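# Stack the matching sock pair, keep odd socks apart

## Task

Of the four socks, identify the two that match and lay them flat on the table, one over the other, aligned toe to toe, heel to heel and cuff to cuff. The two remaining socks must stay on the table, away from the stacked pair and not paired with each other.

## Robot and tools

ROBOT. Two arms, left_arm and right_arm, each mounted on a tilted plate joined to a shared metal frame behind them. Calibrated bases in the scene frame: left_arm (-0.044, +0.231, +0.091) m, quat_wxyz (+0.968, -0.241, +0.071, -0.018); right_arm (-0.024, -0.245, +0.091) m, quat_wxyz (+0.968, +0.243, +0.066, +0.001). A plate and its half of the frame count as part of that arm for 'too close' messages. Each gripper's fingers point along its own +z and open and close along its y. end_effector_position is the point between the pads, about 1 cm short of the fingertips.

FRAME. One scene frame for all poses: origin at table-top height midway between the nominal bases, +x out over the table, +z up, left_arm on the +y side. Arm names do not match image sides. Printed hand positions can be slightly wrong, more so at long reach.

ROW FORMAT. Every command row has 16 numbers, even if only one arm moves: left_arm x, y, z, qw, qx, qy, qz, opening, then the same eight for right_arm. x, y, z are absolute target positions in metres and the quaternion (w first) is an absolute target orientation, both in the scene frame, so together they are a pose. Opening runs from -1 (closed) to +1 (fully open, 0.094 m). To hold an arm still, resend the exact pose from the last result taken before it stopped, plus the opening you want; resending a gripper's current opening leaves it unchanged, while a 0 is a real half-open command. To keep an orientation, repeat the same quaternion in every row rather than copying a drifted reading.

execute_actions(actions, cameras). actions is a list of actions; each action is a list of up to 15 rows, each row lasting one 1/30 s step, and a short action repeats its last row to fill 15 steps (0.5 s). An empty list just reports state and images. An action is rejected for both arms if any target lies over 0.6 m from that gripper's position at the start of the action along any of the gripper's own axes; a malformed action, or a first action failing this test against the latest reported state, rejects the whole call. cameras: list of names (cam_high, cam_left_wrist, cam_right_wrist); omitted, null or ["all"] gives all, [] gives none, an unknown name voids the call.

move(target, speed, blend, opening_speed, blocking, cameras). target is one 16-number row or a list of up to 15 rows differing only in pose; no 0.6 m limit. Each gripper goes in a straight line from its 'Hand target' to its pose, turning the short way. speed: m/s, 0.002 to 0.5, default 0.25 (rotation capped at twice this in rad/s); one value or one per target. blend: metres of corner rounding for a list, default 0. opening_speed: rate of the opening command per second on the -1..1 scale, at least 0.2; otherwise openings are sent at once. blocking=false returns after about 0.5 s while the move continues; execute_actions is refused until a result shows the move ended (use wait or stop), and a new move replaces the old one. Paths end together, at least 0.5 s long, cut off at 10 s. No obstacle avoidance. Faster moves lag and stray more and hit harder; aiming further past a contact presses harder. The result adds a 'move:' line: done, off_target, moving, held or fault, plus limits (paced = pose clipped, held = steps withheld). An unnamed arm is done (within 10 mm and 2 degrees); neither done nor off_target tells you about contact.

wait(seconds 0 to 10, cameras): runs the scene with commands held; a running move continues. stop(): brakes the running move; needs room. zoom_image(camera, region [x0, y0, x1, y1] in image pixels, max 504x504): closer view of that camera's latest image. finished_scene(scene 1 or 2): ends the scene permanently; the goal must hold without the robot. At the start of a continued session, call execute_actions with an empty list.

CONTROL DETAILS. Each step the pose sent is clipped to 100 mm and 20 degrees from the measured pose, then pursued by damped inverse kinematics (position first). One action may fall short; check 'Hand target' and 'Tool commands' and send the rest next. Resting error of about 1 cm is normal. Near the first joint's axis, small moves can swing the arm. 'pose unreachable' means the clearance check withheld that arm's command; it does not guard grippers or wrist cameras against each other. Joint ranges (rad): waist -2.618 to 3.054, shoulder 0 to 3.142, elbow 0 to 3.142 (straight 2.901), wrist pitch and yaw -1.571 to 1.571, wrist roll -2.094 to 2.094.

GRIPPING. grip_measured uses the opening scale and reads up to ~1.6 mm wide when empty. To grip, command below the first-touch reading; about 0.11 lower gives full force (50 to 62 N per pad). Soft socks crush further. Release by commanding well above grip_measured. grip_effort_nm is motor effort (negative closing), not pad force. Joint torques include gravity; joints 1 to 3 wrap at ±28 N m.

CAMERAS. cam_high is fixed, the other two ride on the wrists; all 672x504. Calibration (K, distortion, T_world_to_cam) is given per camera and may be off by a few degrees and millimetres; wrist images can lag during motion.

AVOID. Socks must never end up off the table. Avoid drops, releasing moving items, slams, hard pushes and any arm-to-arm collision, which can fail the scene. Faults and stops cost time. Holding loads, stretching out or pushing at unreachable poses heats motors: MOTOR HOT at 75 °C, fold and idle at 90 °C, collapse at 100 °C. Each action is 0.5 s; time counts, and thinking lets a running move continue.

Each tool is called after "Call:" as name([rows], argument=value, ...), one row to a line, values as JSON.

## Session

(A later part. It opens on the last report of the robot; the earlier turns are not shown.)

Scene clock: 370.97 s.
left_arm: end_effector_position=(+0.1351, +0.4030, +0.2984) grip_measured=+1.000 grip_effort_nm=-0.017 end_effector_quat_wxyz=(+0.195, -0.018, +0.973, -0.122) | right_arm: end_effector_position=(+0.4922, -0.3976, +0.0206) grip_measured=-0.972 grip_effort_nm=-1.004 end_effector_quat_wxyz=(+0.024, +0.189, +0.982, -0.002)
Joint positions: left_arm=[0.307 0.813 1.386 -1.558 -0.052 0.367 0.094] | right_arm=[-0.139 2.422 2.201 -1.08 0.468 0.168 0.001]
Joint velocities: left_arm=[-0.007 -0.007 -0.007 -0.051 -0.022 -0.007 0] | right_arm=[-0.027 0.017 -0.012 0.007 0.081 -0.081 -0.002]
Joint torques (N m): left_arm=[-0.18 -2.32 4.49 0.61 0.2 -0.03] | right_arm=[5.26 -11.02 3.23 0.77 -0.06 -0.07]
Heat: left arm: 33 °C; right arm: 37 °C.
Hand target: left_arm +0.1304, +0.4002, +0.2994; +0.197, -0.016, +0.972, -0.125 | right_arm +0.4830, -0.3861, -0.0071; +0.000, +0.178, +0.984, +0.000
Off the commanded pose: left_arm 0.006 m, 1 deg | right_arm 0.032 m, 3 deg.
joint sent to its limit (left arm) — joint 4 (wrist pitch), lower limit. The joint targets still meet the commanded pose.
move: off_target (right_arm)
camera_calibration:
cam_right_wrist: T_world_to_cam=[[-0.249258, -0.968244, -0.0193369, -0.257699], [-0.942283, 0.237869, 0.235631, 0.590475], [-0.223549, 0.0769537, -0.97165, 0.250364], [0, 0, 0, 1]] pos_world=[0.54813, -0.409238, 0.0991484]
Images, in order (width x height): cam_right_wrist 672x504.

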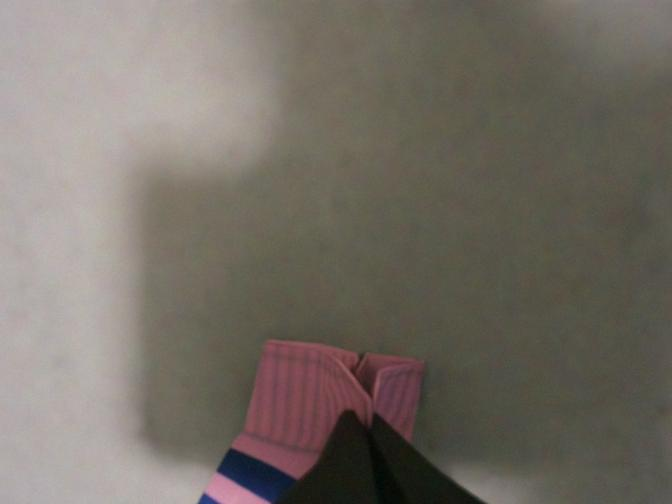

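Call:
move([
  [0.13,0.40,0.3,0.186,-0.014,0.974,-0.127,1,0.43,-0.38,0.1,0,0.178,0.984,0,-1],
  [0.13,0.40,0.3,0.186,-0.014,0.974,-0.127,1,0.33,-0.37,0.22,0,0.3,0.954,0,-1],
  [0.13,0.40,0.3,0.186,-0.014,0.974,-0.127,1,0.25,-0.33,0.32,0,0.5,0.866,0,-1],
  [0.13,0.40,0.3,0.186,-0.014,0.974,-0.127,1,0.2,-0.2,0.32,0,0.574,0.819,0,-1],
], speed=0.17, blend=0.03)

Call:
zoom_image(camera="cam_high", region=[180, 190, 420, 370])

Scene clock: 379.70 s.
left_arm: end_effector_position=(+0.1351, +0.4030, +0.2984) grip_measured=+1.000 grip_effort_nm=-0.017 end_effector_quat_wxyz=(+0.195, -0.018, +0.973, -0.122) | right_arm: end_effector_position=(+0.2034, -0.1938, +0.3206) grip_measured=-0.974 grip_effort_nm=-1.048 end_effector_quat_wxyz=(+0.008, +0.563, +0.810, +0.161)
Joint positions: left_arm=[0.307 0.813 1.386 -1.558 -0.052 0.367 0.094] | right_arm=[0.951 1.484 1.477 -1.551 0.4 2.1 0.001]
Joint velocities: left_arm=[0.007 -0.002 -0.002 -0.037 -0.022 -0.007 0] | right_arm=[0.002 -0.007 -0.017 -0.037 -0.066 -0.037 0]
Joint torques (N m): left_arm=[-0.5 -2.25 4.37 0.62 0.19 -0.06] | right_arm=[2.25 -2.11 5.18 0.84 -0.05 0.1]
Heat: left arm: 33 °C; right arm: 37 °C.
Hand target: left_arm +0.1304, +0.4002, +0.2994; +0.197, -0.016, +0.972, -0.125 | right_arm +0.2001, -0.1966, +0.3198; +0.006, +0.564, +0.811, +0.155
Off the commanded pose: left_arm 0.006 m, 1 deg | right_arm 0.007 m, 19 deg.
joint sent to its limit (left arm) — joint 4 (wrist pitch), lower limit. The joint targets still meet the commanded pose.
joint sent to its limit (right arm) — joint 4 (wrist pitch), lower limit; joint 6 (wrist roll), upper limit. The joint targets are off in orientation, not in position.
move: off_target (right_arm); limits=paced
camera_calibration:
cam_left_wrist: T_world_to_cam=[[0.0959108, -0.95221, 0.289995, 0.285726], [-0.9854, -0.132001, -0.107529, 0.261714], [0.140669, -0.275447, -0.950968, 0.462372], [0, 0, 0, 1]] pos_world=[0.165447, 0.433977, 0.384984]
cam_right_wrist: T_world_to_cam=[[-0.852541, -0.421224, -0.309426, 0.19522], [-0.517997, 0.759859, 0.392802, 0.163686], [0.069663, 0.495161, -0.866004, 0.449219], [0, 0, 0, 1]] pos_world=[0.219929, -0.264583, 0.385135]

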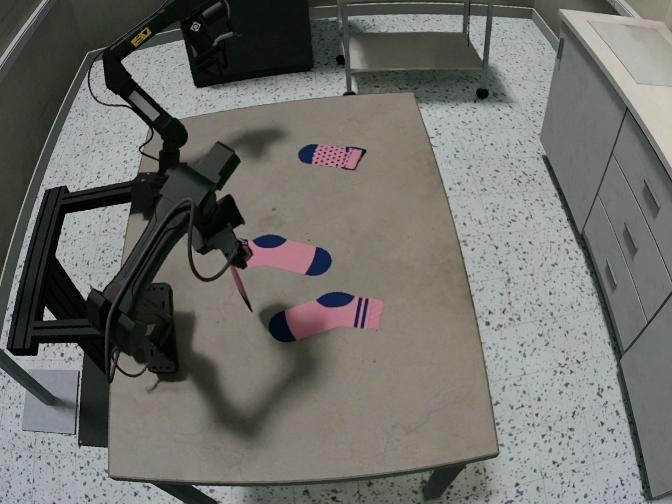

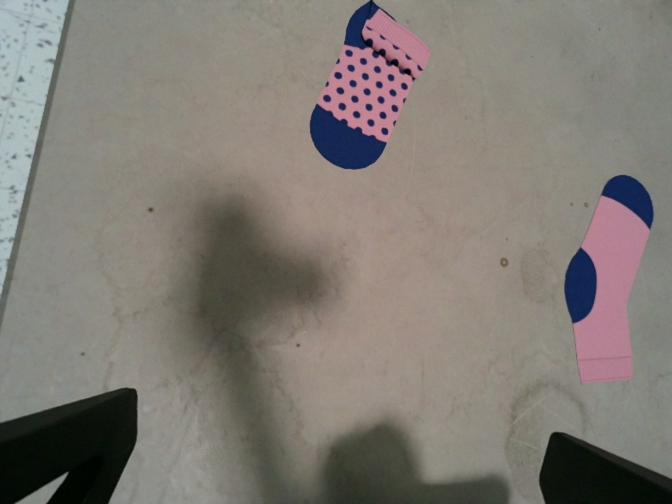

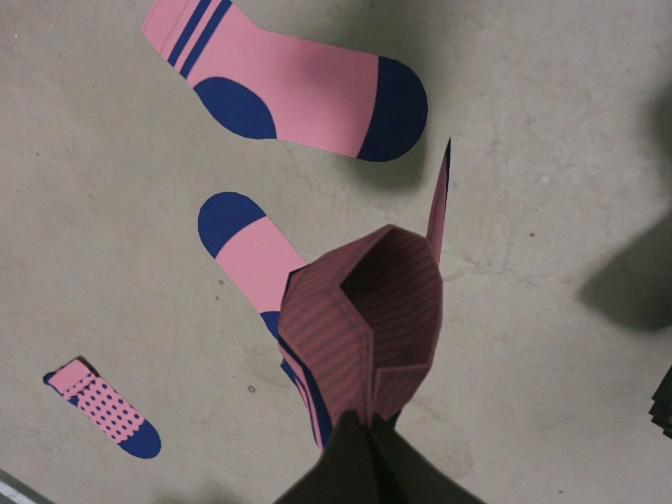

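Scaled by 2.100.

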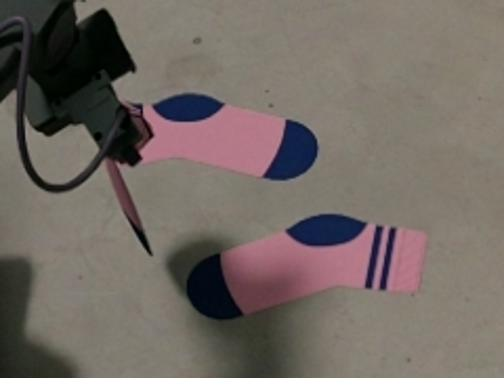

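Call:
move([
  [0.13,0.40,0.3,0.186,-0.014,0.974,-0.127,1,0.196,-0.188,0.29,0,0.574,0.819,0,-1],
  [0.13,0.40,0.3,0.186,-0.014,0.974,-0.127,1,0.196,-0.188,0.235,0,0.574,0.819,0,-1],
  [0.13,0.40,0.3,0.186,-0.014,0.974,-0.127,1,0.271,-0.19,0.18,0,0.47,0.883,0,-1],
  [0.13,0.40,0.3,0.186,-0.014,0.974,-0.127,1,0.373,-0.195,0.115,0,0.292,0.956,0,-1],
  [0.13,0.40,0.3,0.186,-0.014,0.974,-0.127,1,0.465,-0.2,0.012,0,0.1,0.995,0,-1],
], speed=0.13, blend=0.015)

Call:
zoom_image(camera="cam_high", region=[230, 220, 430, 380])

Scene clock: 395.30 s.
left_arm: end_effector_position=(+0.1351, +0.4030, +0.2984) grip_measured=+1.000 grip_effort_nm=-0.017 end_effector_quat_wxyz=(+0.195, -0.018, +0.973, -0.122) | right_arm: end_effector_position=(+0.4640, -0.2044, +0.0240) grip_measured=-0.974 grip_effort_nm=-1.043 end_effector_quat_wxyz=(+0.005, +0.102, +0.995, -0.004)
Joint positions: left_arm=[0.307 0.813 1.386 -1.558 -0.052 0.367 0.094] | right_arm=[0.216 2.519 2.028 -1.044 0.518 0.412 0.001]
Joint velocities: left_arm=[-0.012 0.002 0.002 0.051 -0.11 0.007 0] | right_arm=[0.022 -0.017 0.012 -0.007 0.022 -0.007 -0.001]
Joint torques (N m): left_arm=[-0.34 -2.17 4.4 0.63 0.21 -0.03] | right_arm=[6.12 -10.26 6.91 0.5 0.1 -0.08]
Heat: left arm: 33 °C; right arm: 35 °C.
Hand target: left_arm +0.1304, +0.4002, +0.2994; +0.197, -0.016, +0.972, -0.125 | right_arm +0.4660, -0.2015, +0.0113; +0.002, +0.098, +0.995, -0.009
Off the commanded pose: left_arm 0.006 m, 1 deg | right_arm 0.013 m, 1 deg.
joint sent to its limit (left arm) — joint 4 (wrist pitch), lower limit. The joint targets still meet the commanded pose.
move: off_target (right_arm)
camera_calibration:
cam_left_wrist: T_world_to_cam=[[0.0959108, -0.95221, 0.289995, 0.285726], [-0.9854, -0.132001, -0.107529, 0.261714], [0.140669, -0.275447, -0.950968, 0.462372], [0, 0, 0, 1]] pos_world=[0.165447, 0.433977, 0.384984]
cam_right_wrist: T_world_to_cam=[[-0.077315, -0.996923, -0.0129496, -0.163383], [-0.959351, 0.0708527, 0.273177, 0.490055], [-0.271419, 0.0335439, -0.961877, 0.245685], [0, 0, 0, 1]] pos_world=[0.524186, -0.205843, 0.100331]

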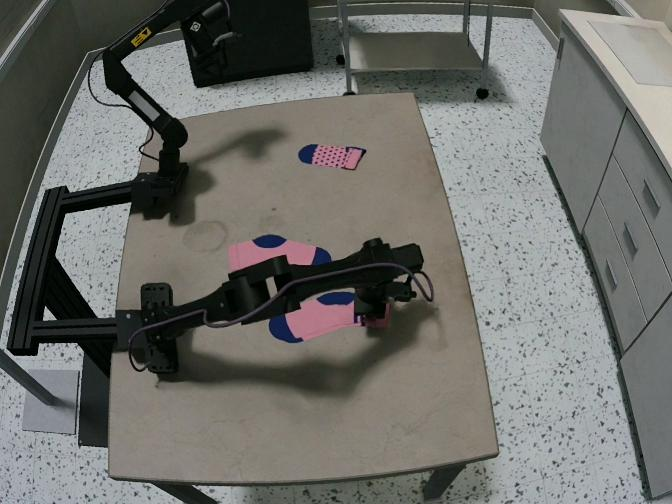

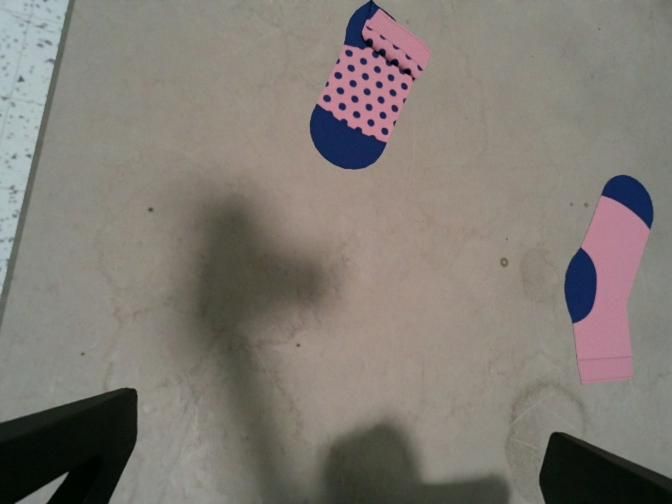

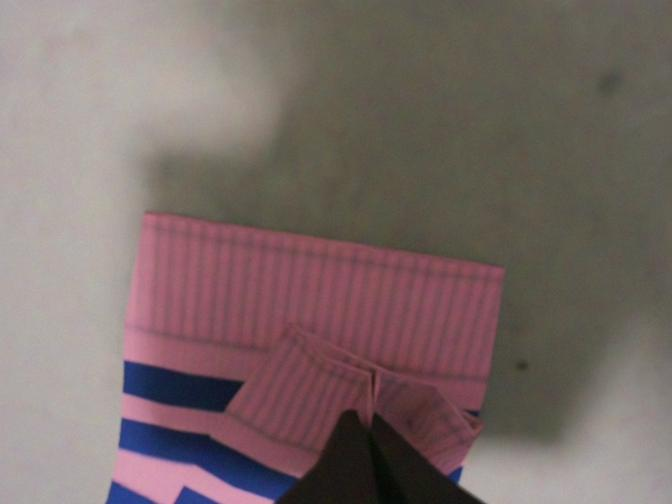

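Scaled by 2.520.

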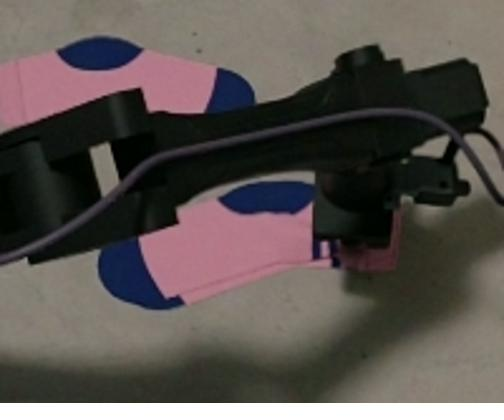

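Call:
move([
  [0.13,0.40,0.3,0.186,-0.014,0.974,-0.127,1,0.44,-0.2,0.06,0,0.08,0.997,0,-1],
  [0.13,0.40,0.3,0.186,-0.014,0.974,-0.127,1,0.455,-0.197,0.06,0,0.05,0.9987,0,-1],
  [0.13,0.40,0.3,0.186,-0.014,0.974,-0.127,1,0.490,-0.189,0.012,0,0.01,1,0,-1],
], speed=0.1, blend=0.005)

Call:
zoom_image(camera="cam_high", region=[230, 220, 430, 380])

Scene clock: 408.03 s.
left_arm: end_effector_position=(+0.1351, +0.4030, +0.2984) grip_measured=+1.000 grip_effort_nm=-0.022 end_effector_quat_wxyz=(+0.195, -0.018, +0.973, -0.122) | right_arm: end_effector_position=(+0.4937, -0.1951, +0.0251) grip_measured=-0.974 grip_effort_nm=-1.048 end_effector_quat_wxyz=(+0.015, +0.021, +1.000, +0.002)
Joint positions: left_arm=[0.307 0.813 1.386 -1.558 -0.052 0.367 0.094] | right_arm=[0.219 2.657 2.294 -1.148 0.511 0.241 0.001]
Joint velocities: left_arm=[-0.002 -0.012 0.007 -0.022 0.037 -0.007 0] | right_arm=[0.002 0.002 0.012 -0.037 -0.007 -0.022 0]
Joint torques (N m): left_arm=[-0.12 -2.1 4.48 0.64 0.22 -0.04] | right_arm=[6.94 -11.04 7.08 0.28 -0.04 -0.08]
Heat: left arm: 33 °C; right arm: 37 °C.
Hand target: left_arm +0.1304, +0.4002, +0.2994; +0.197, -0.016, +0.972, -0.125 | right_arm +0.4892, -0.1891, +0.0123; +0.001, +0.010, +1.000, +0.000
Off the commanded pose: left_arm 0.006 m, 1 deg | right_arm 0.015 m, 2 deg.
joint sent to its limit (left arm) — joint 4 (wrist pitch), lower limit. The joint targets still meet the commanded pose.
move: off_target (right_arm)
camera_calibration:
cam_left_wrist: T_world_to_cam=[[0.0959108, -0.95221, 0.289995, 0.285726], [-0.9854, -0.132001, -0.107529, 0.261714], [0.140669, -0.275447, -0.950968, 0.462372], [0, 0, 0, 1]] pos_world=[0.165447, 0.433977, 0.384984]
cam_right_wrist: T_world_to_cam=[[0.0849166, -0.99616, -0.0213049, -0.231525], [-0.96346, -0.0875431, 0.253141, 0.489224], [-0.254034, -0.000969386, -0.967195, 0.239293], [0, 0, 0, 1]] pos_world=[0.551797, -0.187576, 0.102668]

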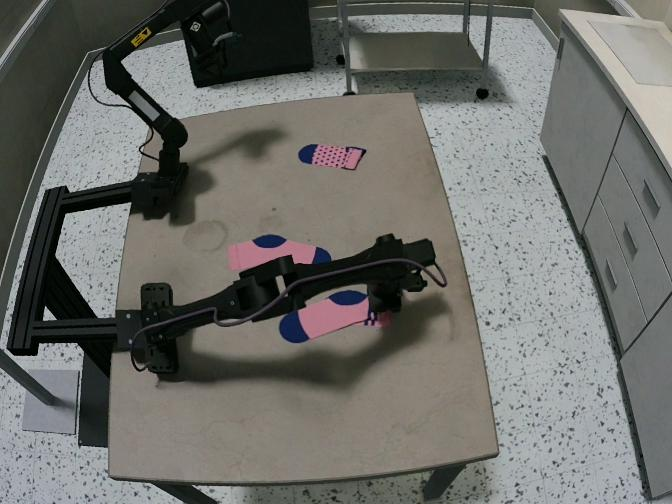

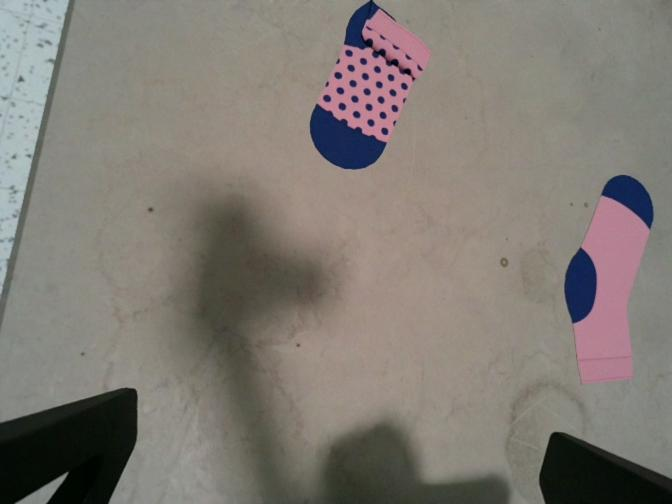

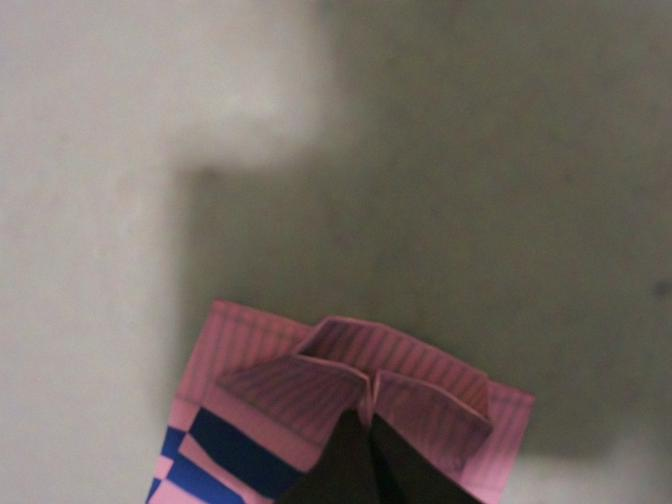

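Scaled by 2.520.

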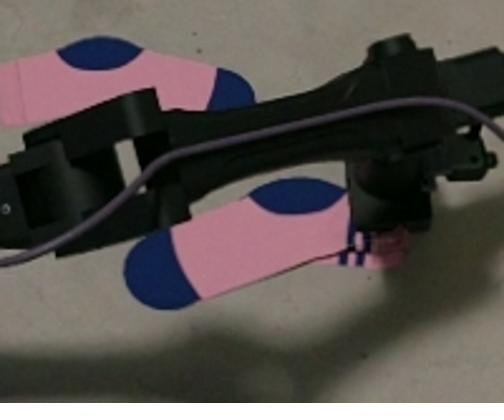

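Call:
move(target=[0.13,0.40,0.3,0.186,-0.014,0.974,-0.127,1,0.490,-0.189,0.012,0,0.01,1,0,0], opening_speed=1, cameras=[])

Call:
move([
  [0.13,0.40,0.3,0.186,-0.014,0.974,-0.127,1,0.490,-0.189,0.1,0,0.01,1,0,0],
  [0.13,0.40,0.3,0.186,-0.014,0.974,-0.127,1,0.38,-0.24,0.24,0,0.01,1,0,0],
], speed=0.15)

Call:
zoom_image(camera="cam_high", region=[230, 220, 430, 380])

Call:
zoom_image(camera="cam_right_wrist", region=[0, 0, 504, 504])

Scene clock: 422.30 s.
left_arm: end_effector_position=(+0.1351, +0.4030, +0.2984) grip_measured=+1.000 grip_effort_nm=-0.017 end_effector_quat_wxyz=(+0.195, -0.018, +0.973, -0.122) | right_arm: end_effector_position=(+0.4946, -0.1944, +0.0246) grip_measured=-0.002 grip_effort_nm=0.090 end_effector_quat_wxyz=(+0.015, +0.020, +1.000, +0.002)
Joint positions: left_arm=[0.307 0.813 1.386 -1.558 -0.052 0.367 0.094] | right_arm=[0.219 2.662 2.302 -1.149 0.51 0.239 0.047]
Joint velocities: left_arm=[-0.017 -0.012 -0.012 0.022 0.066 0.022 0] | right_arm=[-0.002 -0.007 0.002 0.007 0.007 0.022 0.001]
Joint torques (N m): left_arm=[-0.34 -2.28 4.33 0.65 0.17 -0.06] | right_arm=[6.82 -11.14 7.06 0.25 0 -0.07]
Heat: left arm: 33 °C; right arm: 37 °C.
Hand target: left_arm +0.1304, +0.4002, +0.2994; +0.197, -0.016, +0.972, -0.125 | right_arm +0.4897, -0.1891, +0.0121; +0.001, +0.010, +1.000, +0.000
Off the commanded pose: left_arm 0.006 m, 1 deg | right_arm 0.014 m, 2 deg.
joint sent to its limit (left arm) — joint 4 (wrist pitch), lower limit. The joint targets still meet the commanded pose.
move: off_target (right_arm)
No camera images: "cameras" was empty.

Scene clock: 424.80 s.
left_arm: end_effector_position=(+0.1351, +0.4030, +0.2984) grip_measured=+1.000 grip_effort_nm=-0.012 end_effector_quat_wxyz=(+0.195, -0.018, +0.973, -0.122) | right_arm: end_effector_position=(+0.3869, -0.2427, +0.2345) grip_measured=-0.002 grip_effort_nm=0.100 end_effector_quat_wxyz=(+0.029, +0.017, +0.999, +0.011)
Joint positions: left_arm=[0.307 0.813 1.386 -1.558 -0.052 0.367 0.094] | right_arm=[0.424 2.067 2.034 -1.555 0.508 0.45 0.047]
Joint velocities: left_arm=[0.002 0.007 -0.007 -0.007 -0.022 0.007 0] | right_arm=[-0.022 -0.017 -0.012 0.007 0.007 0.022 0.001]
Joint torques (N m): left_arm=[-0.29 -2.37 4.45 0.66 0.25 -0.08] | right_arm=[6.54 -11.11 3.99 0.35 -0.05 0.11]
Heat: left arm: 33 °C; right arm: 38 °C.
Hand target: left_arm +0.1304, +0.4002, +0.2994; +0.197, -0.016, +0.972, -0.125 | right_arm +0.3791, -0.2399, +0.2391; +0.027, +0.010, +1.000, +0.012
Off the commanded pose: left_arm 0.006 m, 1 deg | right_arm 0.009 m, 4 deg.
joint sent to its limit (left arm) — joint 4 (wrist pitch), lower limit. The joint targets still meet the commanded pose.
joint sent to its limit (right arm) — joint 4 (wrist pitch), lower limit. The joint targets are off in orientation, not in position.
move: off_target (right_arm)
camera_calibration:
cam_left_wrist: T_world_to_cam=[[0.0959108, -0.95221, 0.289995, 0.285726], [-0.9854, -0.132001, -0.107529, 0.261714], [0.140669, -0.275447, -0.950968, 0.462372], [0, 0, 0, 1]] pos_world=[0.165447, 0.433977, 0.384984]
cam_right_wrist: T_world_to_cam=[[0.0936463, -0.994965, -0.0357096, -0.265116], [-0.96966, -0.0992821, 0.223388, 0.335637], [-0.225809, 0.0137067, -0.974075, 0.408837], [0, 0, 0, 1]] pos_world=[0.442599, -0.236062, 0.313793]

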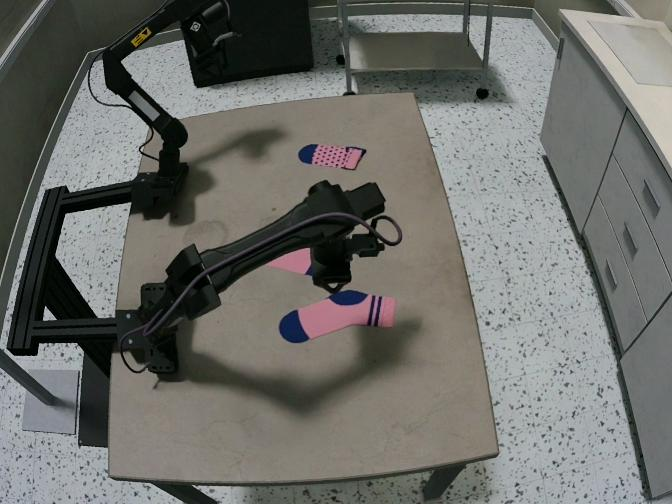

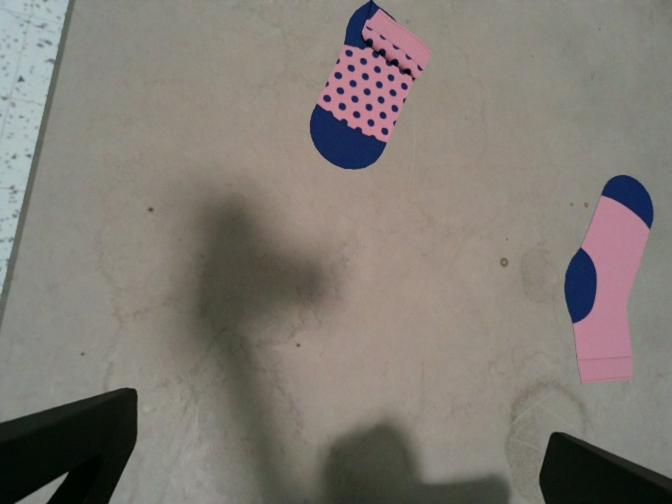

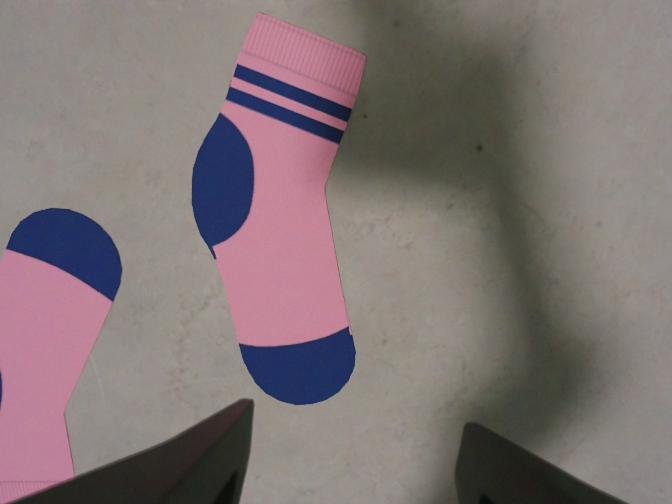

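Scaled by 2.520.

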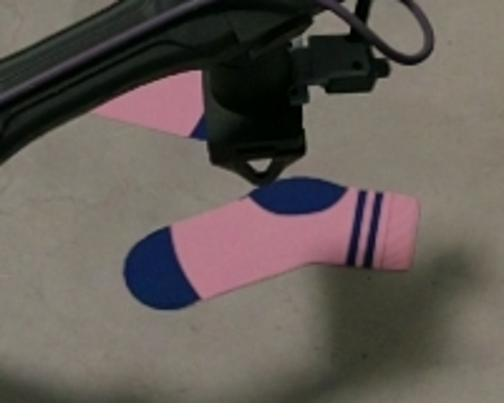

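Scaled by 1.000.

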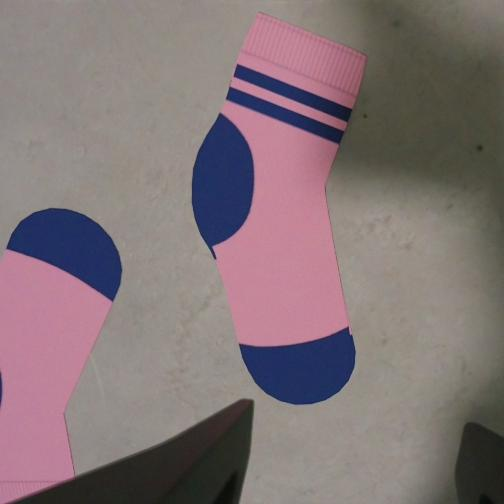

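Call:
finished_scene(scene=2)

The scene is finished.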